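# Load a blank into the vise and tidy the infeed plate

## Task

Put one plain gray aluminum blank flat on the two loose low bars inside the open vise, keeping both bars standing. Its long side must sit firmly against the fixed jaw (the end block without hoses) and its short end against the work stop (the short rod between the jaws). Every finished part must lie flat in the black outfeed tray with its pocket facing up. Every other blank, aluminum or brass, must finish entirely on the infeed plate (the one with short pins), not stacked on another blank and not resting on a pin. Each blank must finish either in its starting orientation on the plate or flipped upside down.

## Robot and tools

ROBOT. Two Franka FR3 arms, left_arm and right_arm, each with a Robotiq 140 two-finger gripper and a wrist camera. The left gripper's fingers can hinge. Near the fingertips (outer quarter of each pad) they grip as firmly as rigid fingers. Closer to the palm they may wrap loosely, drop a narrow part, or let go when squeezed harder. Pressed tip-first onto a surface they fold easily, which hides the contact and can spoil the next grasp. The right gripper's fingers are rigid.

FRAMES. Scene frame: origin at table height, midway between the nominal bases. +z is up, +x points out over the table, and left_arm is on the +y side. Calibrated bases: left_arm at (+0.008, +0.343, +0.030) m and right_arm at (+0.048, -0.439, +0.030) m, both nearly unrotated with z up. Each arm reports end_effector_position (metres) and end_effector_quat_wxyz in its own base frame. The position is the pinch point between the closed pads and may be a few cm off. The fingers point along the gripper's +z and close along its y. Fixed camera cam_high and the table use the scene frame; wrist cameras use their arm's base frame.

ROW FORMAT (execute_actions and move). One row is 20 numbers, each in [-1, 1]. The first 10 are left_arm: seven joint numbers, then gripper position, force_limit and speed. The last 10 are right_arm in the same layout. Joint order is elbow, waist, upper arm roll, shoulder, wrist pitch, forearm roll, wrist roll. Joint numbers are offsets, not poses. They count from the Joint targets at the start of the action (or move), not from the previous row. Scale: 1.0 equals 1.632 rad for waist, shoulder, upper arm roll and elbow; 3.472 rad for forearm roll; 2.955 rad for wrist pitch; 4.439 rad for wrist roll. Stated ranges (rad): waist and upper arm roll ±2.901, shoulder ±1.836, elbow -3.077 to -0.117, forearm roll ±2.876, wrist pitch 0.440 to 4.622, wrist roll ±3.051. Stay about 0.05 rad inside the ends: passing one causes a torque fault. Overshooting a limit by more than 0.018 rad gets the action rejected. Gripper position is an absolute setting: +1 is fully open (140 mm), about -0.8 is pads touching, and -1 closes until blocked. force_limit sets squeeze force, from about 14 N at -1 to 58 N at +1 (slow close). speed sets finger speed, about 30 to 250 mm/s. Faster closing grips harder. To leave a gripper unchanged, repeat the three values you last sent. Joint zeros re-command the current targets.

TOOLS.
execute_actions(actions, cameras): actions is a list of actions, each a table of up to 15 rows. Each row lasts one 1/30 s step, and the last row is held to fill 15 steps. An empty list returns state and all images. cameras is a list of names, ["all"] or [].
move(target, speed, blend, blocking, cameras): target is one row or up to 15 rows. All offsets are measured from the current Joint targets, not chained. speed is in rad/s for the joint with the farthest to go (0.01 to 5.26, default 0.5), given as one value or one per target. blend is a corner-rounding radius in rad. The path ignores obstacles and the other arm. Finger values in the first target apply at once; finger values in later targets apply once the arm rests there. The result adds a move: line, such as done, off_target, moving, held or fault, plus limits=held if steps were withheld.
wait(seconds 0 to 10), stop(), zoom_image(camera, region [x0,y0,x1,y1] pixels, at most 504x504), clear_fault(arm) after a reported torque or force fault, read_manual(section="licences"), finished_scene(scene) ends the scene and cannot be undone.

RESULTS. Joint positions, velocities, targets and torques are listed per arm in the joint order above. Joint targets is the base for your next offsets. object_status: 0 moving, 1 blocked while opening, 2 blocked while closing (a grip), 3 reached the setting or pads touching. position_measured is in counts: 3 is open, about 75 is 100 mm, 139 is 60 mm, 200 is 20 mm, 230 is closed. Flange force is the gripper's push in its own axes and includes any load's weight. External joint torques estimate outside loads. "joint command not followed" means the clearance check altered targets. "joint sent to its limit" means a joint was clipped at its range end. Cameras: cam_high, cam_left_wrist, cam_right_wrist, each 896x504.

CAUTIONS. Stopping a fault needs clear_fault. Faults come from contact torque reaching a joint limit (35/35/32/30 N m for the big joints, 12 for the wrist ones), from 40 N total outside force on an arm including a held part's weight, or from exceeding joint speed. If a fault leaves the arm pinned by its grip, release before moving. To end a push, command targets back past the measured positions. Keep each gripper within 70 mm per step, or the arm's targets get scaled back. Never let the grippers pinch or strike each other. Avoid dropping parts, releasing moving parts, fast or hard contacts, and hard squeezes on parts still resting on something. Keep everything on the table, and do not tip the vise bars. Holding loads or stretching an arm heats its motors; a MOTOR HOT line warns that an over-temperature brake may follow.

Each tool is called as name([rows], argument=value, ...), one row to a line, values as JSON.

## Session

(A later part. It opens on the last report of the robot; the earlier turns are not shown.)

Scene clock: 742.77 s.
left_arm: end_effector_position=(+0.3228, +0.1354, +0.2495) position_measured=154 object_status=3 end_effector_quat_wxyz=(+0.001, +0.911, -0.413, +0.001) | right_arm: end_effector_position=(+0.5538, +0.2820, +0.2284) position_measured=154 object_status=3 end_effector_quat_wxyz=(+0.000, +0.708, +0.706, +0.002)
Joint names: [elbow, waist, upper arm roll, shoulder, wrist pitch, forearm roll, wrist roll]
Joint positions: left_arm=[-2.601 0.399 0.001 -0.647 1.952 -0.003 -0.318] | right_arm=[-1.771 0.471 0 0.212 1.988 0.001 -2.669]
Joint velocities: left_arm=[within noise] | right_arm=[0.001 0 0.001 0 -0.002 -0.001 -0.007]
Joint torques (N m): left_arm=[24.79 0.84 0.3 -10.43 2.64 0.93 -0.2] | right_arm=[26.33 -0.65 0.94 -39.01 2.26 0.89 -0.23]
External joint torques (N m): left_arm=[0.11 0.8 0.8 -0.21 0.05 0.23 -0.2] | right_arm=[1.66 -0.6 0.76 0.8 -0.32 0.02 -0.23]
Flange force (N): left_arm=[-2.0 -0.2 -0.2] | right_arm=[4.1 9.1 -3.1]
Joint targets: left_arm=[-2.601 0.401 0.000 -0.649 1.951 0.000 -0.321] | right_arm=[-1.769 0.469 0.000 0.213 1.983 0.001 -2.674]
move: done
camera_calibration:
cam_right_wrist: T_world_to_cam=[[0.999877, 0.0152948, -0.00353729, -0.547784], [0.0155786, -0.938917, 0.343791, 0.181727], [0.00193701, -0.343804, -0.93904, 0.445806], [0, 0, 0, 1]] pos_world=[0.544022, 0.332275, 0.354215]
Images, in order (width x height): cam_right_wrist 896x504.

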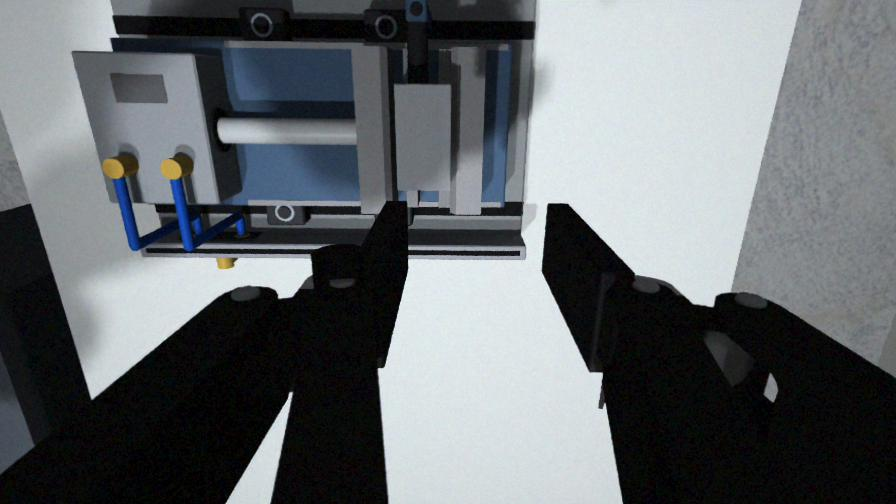

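move([
  [0, 0, 0, 0, 0, 0, 0, -0.2, -0.4, -1, -0.16605, -0.02089, 0, -0.0275, 0.07652, 0, -0.00768, -1, -0.5, -0.7],
  [0, 0, 0, 0, 0, 0, 0, -0.2, -0.4, -1, -0.18332, -0.02089, 0, -0.00249, 0.09987, 0, -0.00768, -1, -0.5, -0.7],
  [0, 0, 0, 0, 0, 0, 0, -0.2, -0.4, -1, -0.19196, -0.02089, 0, 0.01494, 0.11426, 0, -0.00768, -1, -0.5, -0.7],
], speed=[0.3, 0.12, 0.05], blend=[0.02, 0.01, 0], cameras=["cam_right_wrist"])

Scene clock: 779.50 s.
left_arm: end_effector_position=(+0.3228, +0.1354, +0.2495) position_measured=154 object_status=3 end_effector_quat_wxyz=(+0.001, +0.911, -0.413, +0.001) | right_arm: end_effector_position=(+0.5249, +0.2452, +0.1022) position_measured=231 object_status=3 end_effector_quat_wxyz=(-0.001, +0.707, +0.707, -0.001)
Joint names: [elbow, waist, upper arm roll, shoulder, wrist pitch, forearm roll, wrist roll]
Joint positions: left_arm=[-2.601 0.399 0.001 -0.647 1.952 -0.003 -0.318] | right_arm=[-2.081 0.437 0 0.236 2.315 0.001 -2.705]
Joint velocities: left_arm=[within noise] | right_arm=[0 0 0.001 0.001 0.005 0.001 0]
Joint torques (N m): left_arm=[24.71 0.88 0.34 -10.46 2.66 0.92 -0.17] | right_arm=[23.41 -0.82 0.98 -37.37 2.77 0.72 -0.25]
External joint torques (N m): left_arm=[0.09 0.92 0.93 -0.24 0.08 0.23 -0.18] | right_arm=[1.02 -0.75 0.79 0.98 0.21 0.02 -0.25]
Flange force (N): left_arm=[-2.4 -0.2 -0.1] | right_arm=[1.9 6.0 1.3]
Joint targets: left_arm=[-2.601 0.401 0.000 -0.649 1.951 0.000 -0.321] | right_arm=[-2.083 0.435 0.000 0.237 2.320 0.001 -2.709]
move: done
camera_calibration:
cam_right_wrist: T_world_to_cam=[[0.999813, 0.0168765, -0.00947681, -0.518523], [0.0191156, -0.937792, 0.346671, 0.188634], [-0.00303668, -0.346787, -0.937939, 0.318071], [0, 0, 0, 1]] pos_world=[0.515786, 0.295953, 0.228024]
Images, in order (width x height): cam_right_wrist 896x504.

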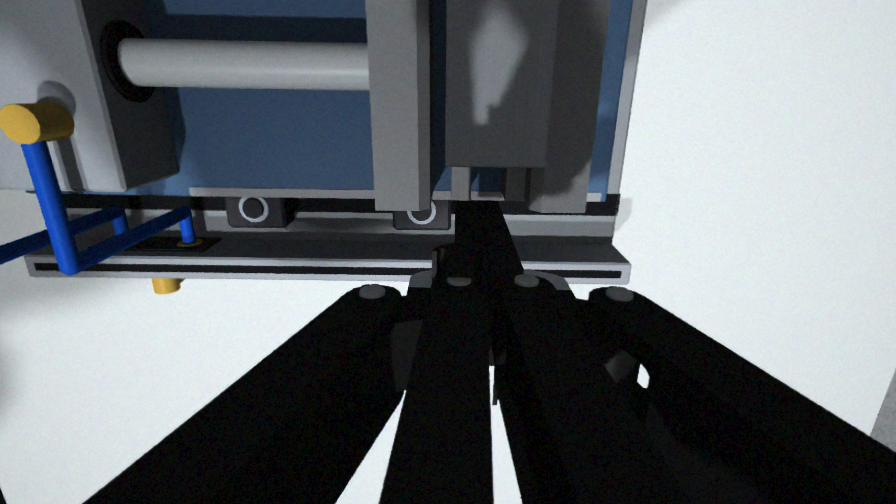

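move(target=[0, 0, 0, 0, 0, 0, 0, -0.2, -0.4, -1, 0.00994, 0.00959, 0, 0.00682, -0.00172, 0, 0.00353, -1, -0.5, -0.7], speed=0.025)

execute_actions([
  [[0, 0, 0, 0, 0, 0, 0, -0.2, -0.4, -1, 0.0005, 0.00048, 0, 0.00034, -9e-05, 0, 0.00018, -1, -0.5, -0.7], [0, 0, 0, 0, 0, 0, 0, -0.2, -0.4, -1, 0.00099, 0.00096, 0, 0.00068, -0.00017, 0, 0.00035, -1, -0.5, -0.7]],
  [[0, 0, 0, 0, 0, 0, 0, -0.2, -0.4, -1, 0.0005, 0.00048, 0, 0.00034, -9e-05, 0, 0.00018, -1, -0.5, -0.7], [0, 0, 0, 0, 0, 0, 0, -0.2, -0.4, -1, 0.00099, 0.00096, 0, 0.00068, -0.00017, 0, 0.00035, -1, -0.5, -0.7]],
])

Scene clock: 787.43 s.
left_arm: end_effector_position=(+0.3228, +0.1354, +0.2495) position_measured=154 object_status=3 end_effector_quat_wxyz=(+0.001, +0.911, -0.413, +0.001) | right_arm: end_effector_position=(+0.5259, +0.2537, +0.1015) position_measured=231 object_status=3 end_effector_quat_wxyz=(+0.000, +0.705, +0.709, +0.001)
Joint names: [elbow, waist, upper arm roll, shoulder, wrist pitch, forearm roll, wrist roll]
Joint positions: left_arm=[-2.601 0.399 0.001 -0.647 1.952 -0.003 -0.318] | right_arm=[-2.068 0.449 0 0.247 2.316 0.001 -2.698]
Joint velocities: left_arm=[within noise] | right_arm=[-0.001 0 0 0.001 0.001 0.001 0.005]
Joint torques (N m): left_arm=[24.75 0.85 0.36 -10.45 2.65 0.92 -0.21] | right_arm=[24.35 0.03 1.01 -37.52 2.48 0.71 0.07]
External joint torques (N m): left_arm=[0.18 0.82 0.87 -0.35 0.07 0.23 -0.21] | right_arm=[1.94 0.1 0.81 1.16 -0.08 0.01 0.07]
Flange force (N): left_arm=[-2.2 0.0 -0.4] | right_arm=[5.2 9.3 0.3]
Joint targets: left_arm=[-2.601 0.401 0.000 -0.649 1.951 0.000 -0.321] | right_arm=[-2.067 0.451 0.000 0.248 2.315 0.001 -2.693]
move: done

Scene clock: 788.63 s.
left_arm: end_effector_position=(+0.3228, +0.1354, +0.2495) position_measured=154 object_status=3 end_effector_quat_wxyz=(+0.001, +0.911, -0.413, +0.001) | right_arm: end_effector_position=(+0.5262, +0.2559, +0.1016) position_measured=231 object_status=3 end_effector_quat_wxyz=(+0.000, +0.706, +0.708, +0.001)
Joint names: [elbow, waist, upper arm roll, shoulder, wrist pitch, forearm roll, wrist roll]
Joint positions: left_arm=[-2.601 0.399 0.001 -0.647 1.952 -0.003 -0.318] | right_arm=[-2.065 0.452 0 0.249 2.316 0.001 -2.693]
Joint torques (N m): left_arm=[24.78 0.84 0.33 -10.47 2.65 0.94 -0.21] | right_arm=[24.11 0.02 0.95 -37.57 2.51 0.73 0.06]
External joint torques (N m): left_arm=[0.22 0.89 0.97 -0.36 0.07 0.24 -0.21] | right_arm=[1.74 0.05 0.71 1.06 -0.05 0.03 0.06]
External joint torques at the end of the 1st action: left_arm=[0.17 0.87 0.94 -0.37 0.07 0.23 -0.21] | right_arm=[1.64 0.31 1.03 1.35 -0.07 0.04 0.16]
Flange force (N): left_arm=[-2.4 -0.1 -0.5] | right_arm=[4.7 8.4 0.4]
Flange force at the end of the 1st action (N): left_arm=[-2.4 0.1 -0.4] | right_arm=[5.5 8.5 0.9]
Joint targets: left_arm=[-2.601 0.401 0.000 -0.649 1.951 0.000 -0.321] | right_arm=[-2.063 0.454 0.000 0.250 2.314 0.001 -2.690]
Step readings (joint positions of left_arm | right_arm; steps 1 to 15: 1st action; 16 to 30: 2nd action):
0: [-2.601 0.399 0.001 -0.647 1.952 -0.003 -0.318] | [-2.068 0.449 0.000 0.247 2.316 0.001 -2.698]
1: [-2.601 0.399 0.001 -0.647 1.952 -0.003 -0.318] | [-2.068 0.449 0.000 0.247 2.316 0.001 -2.698]
2: [-2.601 0.399 0.001 -0.647 1.952 -0.003 -0.318] | [-2.068 0.449 0.000 0.247 2.316 0.001 -2.698]
4: [-2.601 0.399 0.001 -0.647 1.952 -0.003 -0.318] | [-2.067 0.450 0.000 0.247 2.316 0.001 -2.697]
8: [-2.601 0.399 0.001 -0.647 1.952 -0.003 -0.318] | [-2.067 0.451 0.000 0.248 2.316 0.001 -2.696]
15: [-2.601 0.399 0.001 -0.647 1.952 -0.003 -0.318] | [-2.067 0.451 0.000 0.248 2.316 0.001 -2.695]
16: [-2.601 0.399 0.001 -0.647 1.952 -0.003 -0.318] | [-2.067 0.451 0.000 0.248 2.316 0.001 -2.695]
17: [-2.601 0.399 0.001 -0.647 1.952 -0.003 -0.318] | [-2.066 0.451 0.000 0.248 2.316 0.001 -2.695]
19: [-2.601 0.399 0.001 -0.647 1.952 -0.003 -0.318] | [-2.066 0.452 0.000 0.248 2.316 0.001 -2.695]
23: [-2.601 0.399 0.001 -0.647 1.952 -0.003 -0.318] | [-2.065 0.452 0.000 0.249 2.316 0.001 -2.694]
30: [-2.601 0.399 0.001 -0.647 1.952 -0.003 -0.318] | [-2.065 0.452 0.000 0.249 2.316 0.001 -2.694]

execute_actions([
  [[0, 0, 0, 0, 0, 0, 0, -0.2, -0.4, -1, 0.0005, 0.00048, 0, 0.00034, -9e-05, 0, 0.00018, -1, -0.5, -0.7], [0, 0, 0, 0, 0, 0, 0, -0.2, -0.4, -1, 0.00099, 0.00096, 0, 0.00068, -0.00017, 0, 0.00035, -1, -0.5, -0.7]],
  [[0, 0, 0, 0, 0, 0, 0, -0.2, -0.4, -1, 0.0005, 0.00048, 0, 0.00034, -9e-05, 0, 0.00018, -1, -0.5, -0.7], [0, 0, 0, 0, 0, 0, 0, -0.2, -0.4, -1, 0.00099, 0.00096, 0, 0.00068, -0.00017, 0, 0.00035, -1, -0.5, -0.7]],
  [[0, 0, 0, 0, 0, 0, 0, -0.2, -0.4, -1, 0.0005, 0.00048, 0, 0.00034, -9e-05, 0, 0.00018, -1, -0.5, -0.7], [0, 0, 0, 0, 0, 0, 0, -0.2, -0.4, -1, 0.00099, 0.00096, 0, 0.00068, -0.00017, 0, 0.00035, -1, -0.5, -0.7]],
])

Scene clock: 793.77 s.
left_arm: end_effector_position=(+0.3228, +0.1354, +0.2495) position_measured=154 object_status=3 end_effector_quat_wxyz=(+0.001, +0.911, -0.413, +0.001) | right_arm: end_effector_position=(+0.5265, +0.2592, +0.1017) position_measured=231 object_status=3 end_effector_quat_wxyz=(+0.000, +0.706, +0.708, +0.002)
Joint names: [elbow, waist, upper arm roll, shoulder, wrist pitch, forearm roll, wrist roll]
Joint positions: left_arm=[-2.601 0.399 0.001 -0.647 1.952 -0.003 -0.318] | right_arm=[-2.06 0.457 0 0.252 2.316 0.001 -2.689]
Joint torques (N m): left_arm=[24.71 0.84 0.34 -10.47 2.65 0.92 -0.18] | right_arm=[24.16 0.11 1.04 -37.66 2.42 0.72 0.12]
External joint torques (N m): left_arm=[0.15 0.9 0.95 -0.34 0.07 0.23 -0.18] | right_arm=[1.67 0.04 0.7 1.32 -0.16 0.01 0.12]
External joint torques at the end of the 1st action: left_arm=[0.12 0.79 0.87 -0.28 0.07 0.22 -0.19] | right_arm=[1.73 0.24 0.79 1.2 -0.05 0.02 0.04]
External joint torques at the end of the 2nd action: left_arm=[0.16 0.88 0.9 -0.29 0.07 0.23 -0.15] | right_arm=[1.7 0.14 0.79 1.01 -0.1 0.03 0.14]
Flange force (N): left_arm=[-2.5 0.0 -0.3] | right_arm=[5.1 8.8 0.6]
Flange force at the end of the 1st action (N): left_arm=[-2.2 0.0 -0.2] | right_arm=[5.0 8.6 0.6]
Flange force at the end of the 2nd action (N): left_arm=[-2.4 -0.2 -0.3] | right_arm=[4.9 8.0 0.2]
Joint targets: left_arm=[-2.601 0.401 0.000 -0.649 1.951 0.000 -0.321] | right_arm=[-2.058 0.459 0.000 0.254 2.313 0.001 -2.685]
Step readings (joint positions of left_arm | right_arm; steps 1 to 15: 1st action; 16 to 30: 2nd action; 31 to 45: 3rd action):
0: [-2.601 0.399 0.001 -0.647 1.952 -0.003 -0.318] | [-2.065 0.452 0.000 0.249 2.316 0.001 -2.693]
1: [-2.601 0.399 0.001 -0.647 1.952 -0.003 -0.318] | [-2.065 0.452 0.000 0.249 2.316 0.001 -2.693]
2: [-2.601 0.399 0.001 -0.647 1.952 -0.003 -0.318] | [-2.065 0.453 0.000 0.249 2.316 0.001 -2.693]
4: [-2.601 0.399 0.001 -0.647 1.952 -0.003 -0.318] | [-2.064 0.453 0.000 0.250 2.316 0.001 -2.693]
8: [-2.601 0.399 0.001 -0.647 1.952 -0.003 -0.318] | [-2.064 0.454 0.000 0.250 2.316 0.001 -2.692]
15: [-2.601 0.399 0.001 -0.647 1.952 -0.003 -0.318] | [-2.063 0.454 0.000 0.250 2.316 0.001 -2.692]
16: [-2.601 0.399 0.001 -0.647 1.952 -0.003 -0.318] | [-2.063 0.454 0.000 0.250 2.316 0.001 -2.692]
17: [-2.601 0.399 0.001 -0.647 1.952 -0.003 -0.318] | [-2.063 0.454 0.000 0.250 2.316 0.001 -2.692]
19: [-2.601 0.399 0.001 -0.647 1.952 -0.003 -0.318] | [-2.062 0.455 0.000 0.251 2.316 0.001 -2.691]
23: [-2.601 0.399 0.001 -0.647 1.952 -0.003 -0.318] | [-2.062 0.455 0.000 0.251 2.316 0.001 -2.691]
30: [-2.601 0.399 0.001 -0.647 1.952 -0.003 -0.318] | [-2.062 0.456 0.000 0.251 2.316 0.001 -2.690]
31: [-2.601 0.399 0.001 -0.647 1.952 -0.003 -0.318] | [-2.062 0.456 0.000 0.251 2.316 0.001 -2.690]
32: [-2.601 0.399 0.001 -0.647 1.952 -0.003 -0.318] | [-2.062 0.456 0.000 0.251 2.316 0.001 -2.690]
34: [-2.601 0.399 0.001 -0.647 1.952 -0.003 -0.318] | [-2.061 0.456 0.000 0.252 2.316 0.001 -2.690]
38: [-2.601 0.399 0.001 -0.647 1.952 -0.003 -0.318] | [-2.060 0.457 0.000 0.252 2.316 0.001 -2.689]
45: [-2.601 0.399 0.001 -0.647 1.952 -0.003 -0.318] | [-2.060 0.457 0.000 0.252 2.316 0.001 -2.689]

execute_actions([
  [[0, 0, 0, 0, 0, 0, 0, -0.2, -0.4, -1, 0.0005, 0.00048, 0, 0.00034, -9e-05, 0, 0.00018, -1, -0.5, -0.7], [0, 0, 0, 0, 0, 0, 0, -0.2, -0.4, -1, 0.00099, 0.00096, 0, 0.00068, -0.00017, 0, 0.00035, -1, -0.5, -0.7]],
  [[0, 0, 0, 0, 0, 0, 0, -0.2, -0.4, -1, 0.0005, 0.00048, 0, 0.00034, -9e-05, 0, 0.00018, -1, -0.5, -0.7], [0, 0, 0, 0, 0, 0, 0, -0.2, -0.4, -1, 0.00099, 0.00096, 0, 0.00068, -0.00017, 0, 0.00035, -1, -0.5, -0.7]],
], cameras=["cam_right_wrist"])

Scene clock: 797.90 s.
left_arm: end_effector_position=(+0.3228, +0.1354, +0.2495) position_measured=154 object_status=3 end_effector_quat_wxyz=(+0.001, +0.911, -0.413, +0.001) | right_arm: end_effector_position=(+0.5266, +0.2600, +0.1017) position_measured=231 object_status=3 end_effector_quat_wxyz=(+0.000, +0.706, +0.708, +0.001)
Joint names: [elbow, waist, upper arm roll, shoulder, wrist pitch, forearm roll, wrist roll]
Joint positions: left_arm=[-2.601 0.399 0.001 -0.647 1.952 -0.003 -0.318] | right_arm=[-2.057 0.459 0 0.254 2.314 0.001 -2.686]
Joint torques (N m): left_arm=[24.74 0.84 0.29 -10.42 2.64 0.92 -0.18] | right_arm=[24.33 1.07 1.67 -37.53 2.53 0.87 0.09]
External joint torques (N m): left_arm=[0.08 0.87 0.87 -0.17 0.05 0.23 -0.18] | right_arm=[1.85 1.1 1.44 1.52 -0.05 0.17 0.09]
External joint torques at the end of the 1st action: left_arm=[0.25 0.8 0.84 -0.46 0.07 0.23 -0.16] | right_arm=[1.98 0.31 0.92 1.21 -0.17 0.12 0.11]
Flange force (N): left_arm=[-2.2 -0.3 -0.1] | right_arm=[7.0 9.1 1.0]
Flange force at the end of the 1st action (N): left_arm=[-2.3 0.2 -0.7] | right_arm=[5.8 9.5 0.2]
Joint targets: left_arm=[-2.601 0.401 0.000 -0.649 1.951 0.000 -0.321] | right_arm=[-2.055 0.462 0.000 0.256 2.312 0.001 -2.682]
Step readings (joint positions of left_arm | right_arm; steps 1 to 15: 1st action; 16 to 30: 2nd action):
0: [-2.601 0.399 0.001 -0.647 1.952 -0.003 -0.318] | [-2.060 0.457 0.000 0.252 2.316 0.001 -2.688]
1: [-2.601 0.399 0.001 -0.647 1.952 -0.003 -0.318] | [-2.060 0.457 0.000 0.252 2.316 0.001 -2.688]
2: [-2.601 0.399 0.001 -0.647 1.952 -0.003 -0.318] | [-2.060 0.457 0.000 0.252 2.316 0.001 -2.688]
4: [-2.601 0.399 0.001 -0.647 1.952 -0.003 -0.318] | [-2.059 0.458 0.000 0.253 2.316 0.001 -2.688]
8: [-2.601 0.399 0.001 -0.647 1.952 -0.003 -0.318] | [-2.059 0.458 0.000 0.253 2.316 0.001 -2.688]
15: [-2.601 0.399 0.001 -0.647 1.952 -0.003 -0.318] | [-2.059 0.458 0.000 0.253 2.316 0.001 -2.687]
16: [-2.601 0.399 0.001 -0.647 1.952 -0.003 -0.318] | [-2.059 0.458 0.000 0.253 2.316 0.001 -2.687]
17: [-2.601 0.399 0.001 -0.647 1.952 -0.003 -0.318] | [-2.058 0.458 0.000 0.253 2.316 0.001 -2.687]
19: [-2.601 0.399 0.001 -0.647 1.952 -0.003 -0.318] | [-2.058 0.459 0.000 0.254 2.315 0.001 -2.687]
23: [-2.601 0.399 0.001 -0.647 1.952 -0.003 -0.318] | [-2.057 0.459 0.000 0.254 2.314 0.001 -2.686]
30: [-2.601 0.399 0.001 -0.647 1.952 -0.003 -0.318] | [-2.057 0.459 0.000 0.254 2.314 0.001 -2.686]
camera_calibration:
cam_right_wrist: T_world_to_cam=[[0.999803, 0.0192095, -0.00506813, -0.521529], [0.0197788, -0.938448, 0.344853, 0.20264], [0.00186828, -0.344885, -0.938643, 0.319762], [0, 0, 0, 1]] pos_world=[0.516821, 0.310467, 0.227618]
Images, in order (width x height): cam_right_wrist 896x504.

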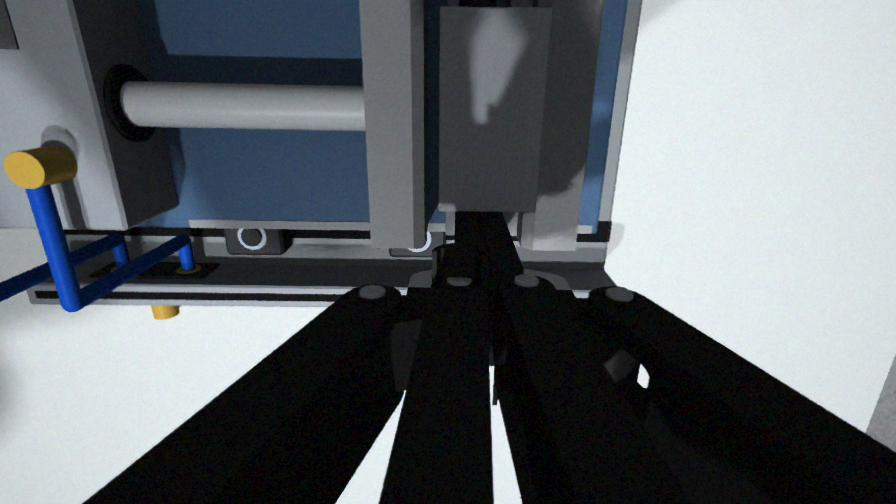

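execute_actions([
  [[0, 0, 0, 0, 0, 0, 0, -0.2, -0.4, -1, 0.0005, 0.00048, 0, 0.00034, -9e-05, 0, 0.00018, -1, -0.5, -0.7], [0, 0, 0, 0, 0, 0, 0, -0.2, -0.4, -1, 0.00099, 0.00096, 0, 0.00068, -0.00017, 0, 0.00035, -1, -0.5, -0.7]],
])

Scene clock: 801.17 s.
left_arm: end_effector_position=(+0.3228, +0.1353, +0.2495) position_measured=154 object_status=3 end_effector_quat_wxyz=(+0.001, +0.911, -0.413, +0.001) | right_arm: end_effector_position=(+0.5266, +0.2600, +0.1017) position_measured=231 object_status=3 end_effector_quat_wxyz=(+0.000, +0.707, +0.707, +0.001)
Joint names: [elbow, waist, upper arm roll, shoulder, wrist pitch, forearm roll, wrist roll]
Joint positions: left_arm=[-2.601 0.399 0.001 -0.647 1.952 -0.003 -0.318] | right_arm=[-2.056 0.46 -0.001 0.255 2.312 0.001 -2.684]
Joint torques (N m): left_arm=[24.7 0.81 0.35 -10.43 2.64 0.93 -0.18] | right_arm=[24.5 1.52 2.16 -37.32 2.69 0.84 0.22]
External joint torques (N m): left_arm=[0.15 0.87 0.96 -0.32 0.07 0.24 -0.18] | right_arm=[2.12 1.63 2.01 1.55 0.14 0.14 0.22]
Flange force (N): left_arm=[-2.4 -0.1 -0.3] | right_arm=[8.4 9.4 1.3]
Joint targets: left_arm=[-2.601 0.401 0.000 -0.649 1.951 0.000 -0.321] | right_arm=[-2.054 0.463 0.000 0.257 2.311 0.001 -2.680]
Step readings (joint positions of left_arm | right_arm):
0: [-2.601 0.399 0.001 -0.647 1.952 -0.003 -0.318] | [-2.057 0.459 0.000 0.254 2.314 0.001 -2.685]
1: [-2.601 0.399 0.001 -0.647 1.952 -0.003 -0.318] | [-2.057 0.459 0.000 0.254 2.314 0.001 -2.685]
2: [-2.601 0.399 0.001 -0.647 1.952 -0.003 -0.318] | [-2.057 0.459 -0.001 0.254 2.314 0.001 -2.685]
4: [-2.601 0.399 0.001 -0.647 1.952 -0.003 -0.318] | [-2.056 0.459 -0.001 0.254 2.313 0.001 -2.685]
8: [-2.601 0.399 0.001 -0.647 1.952 -0.003 -0.318] | [-2.056 0.460 -0.001 0.255 2.313 0.001 -2.685]
15: [-2.601 0.399 0.001 -0.647 1.952 -0.003 -0.318] | [-2.056 0.460 -0.001 0.255 2.312 0.001 -2.684]

move([
  [0, 0, 0, 0, 0, 0, 0, -0.2, -0.4, -1, -0.00994, -0.00959, 0, -0.00682, 0.00172, 0, -0.00353, -1, -0.5, -0.7],
  [0, 0, 0, 0, 0, 0, 0, -0.2, -0.4, -1, 0.0068, -0.00959, 0, -0.03697, -0.02418, 0, -0.00353, -1, -0.5, -0.7],
  [0, 0, 0, 0, 0, 0, 0, -0.2, -0.4, -1, 0.1741, 0.00362, 0, -0.0272, -0.11118, 0, 0.00135, -1, -0.5, -0.7],
], speed=[0.03, 0.12, 0.35], blend=[0, 0.02, 0], cameras=["cam_right_wrist", "cam_high"])

zoom_image(camera="cam_right_wrist", region=[385, 40, 495, 125])

zoom_image(camera="cam_right_wrist", region=[385, 125, 495, 210])

zoom_image(camera="cam_high", region=[320, 180, 460, 340])

Scene clock: 813.67 s.
left_arm: end_effector_position=(+0.3227, +0.1353, +0.2495) position_measured=154 object_status=3 end_effector_quat_wxyz=(+0.001, +0.911, -0.413, +0.001) | right_arm: end_effector_position=(+0.5551, +0.2797, +0.2286) position_measured=231 object_status=3 end_effector_quat_wxyz=(+0.001, +0.706, +0.708, +0.003)
Joint names: [elbow, waist, upper arm roll, shoulder, wrist pitch, forearm roll, wrist roll]
Joint positions: left_arm=[-2.601 0.399 0.001 -0.648 1.952 -0.003 -0.318] | right_arm=[-1.771 0.468 -0.001 0.211 1.988 0.001 -2.678]
Joint velocities: left_arm=[within noise] | right_arm=[-0.001 0 -0.001 0.001 -0.005 0 0.004]
Joint torques (N m): left_arm=[24.72 0.85 0.36 -10.45 2.64 0.91 -0.21] | right_arm=[26.67 0.07 0.93 -38.64 2.34 0.89 0.13]
External joint torques (N m): left_arm=[0.17 0.88 0.95 -0.35 0.07 0.22 -0.21] | right_arm=[1.95 0.15 0.77 1.22 -0.25 0.01 0.13]
Flange force (N): left_arm=[-2.4 0.0 -0.4] | right_arm=[6.4 10.8 -3.1]
Joint targets: left_arm=[-2.601 0.401 0.000 -0.649 1.951 0.000 -0.321] | right_arm=[-1.769 0.469 0.000 0.213 1.983 0.001 -2.674]
move: done
camera_calibration:
cam_right_wrist: T_world_to_cam=[[0.999789, 0.02034, -0.0027961, -0.550544], [0.0200608, -0.938785, 0.343919, 0.176918], [0.00437038, -0.343902, -0.938995, 0.443986], [0, 0, 0, 1]] pos_world=[0.544939, 0.329974, 0.354516]
Images, in order (width x height): cam_high 896x504, cam_right_wrist 896x504.

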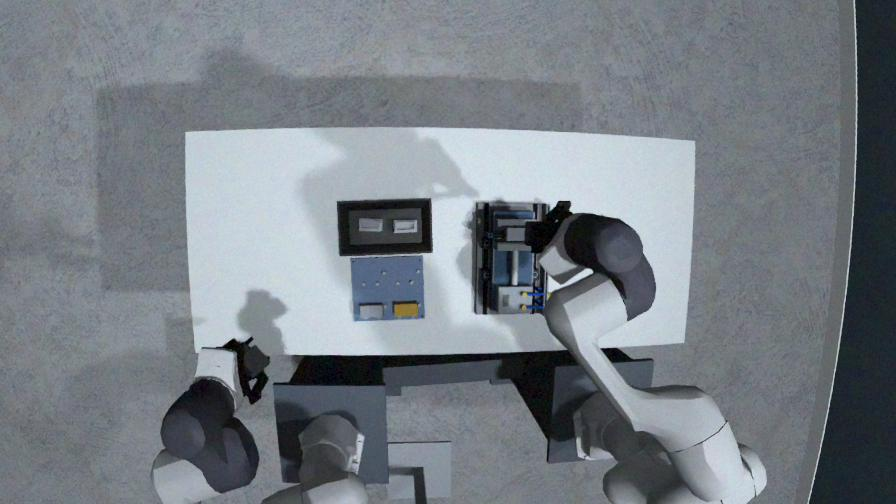

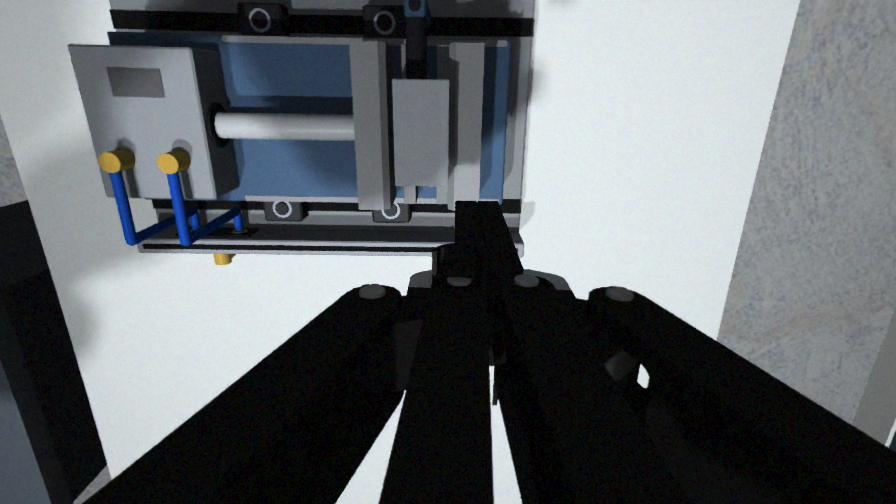

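Scaled by 4.582 from the camera's 896x504 image, which has a finer 1280x720 frame.

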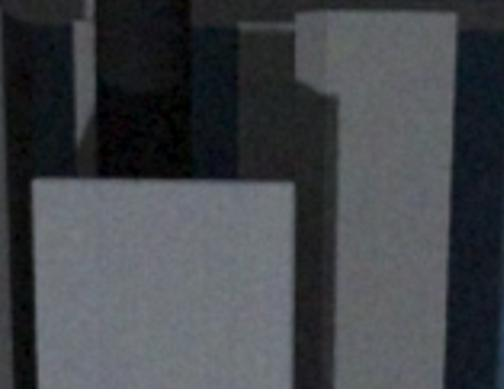

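Scaled by 4.582 from the camera's 896x504 image, which has a finer 1280x720 frame.

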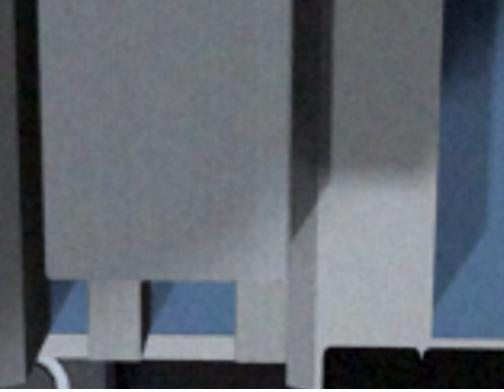

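Scaled by 3.150 from the camera's 896x504 image, which has a finer 1280x720 frame.

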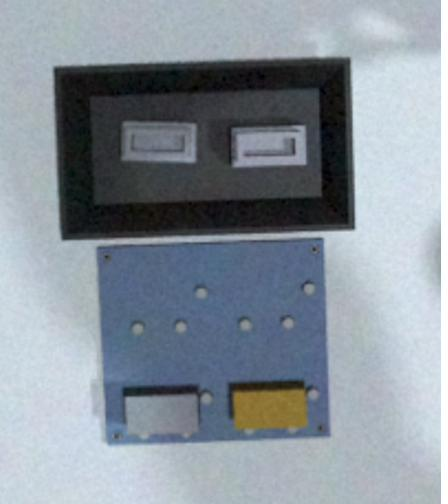

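finished_scene(scene=2)

The scene is finished: the task was done.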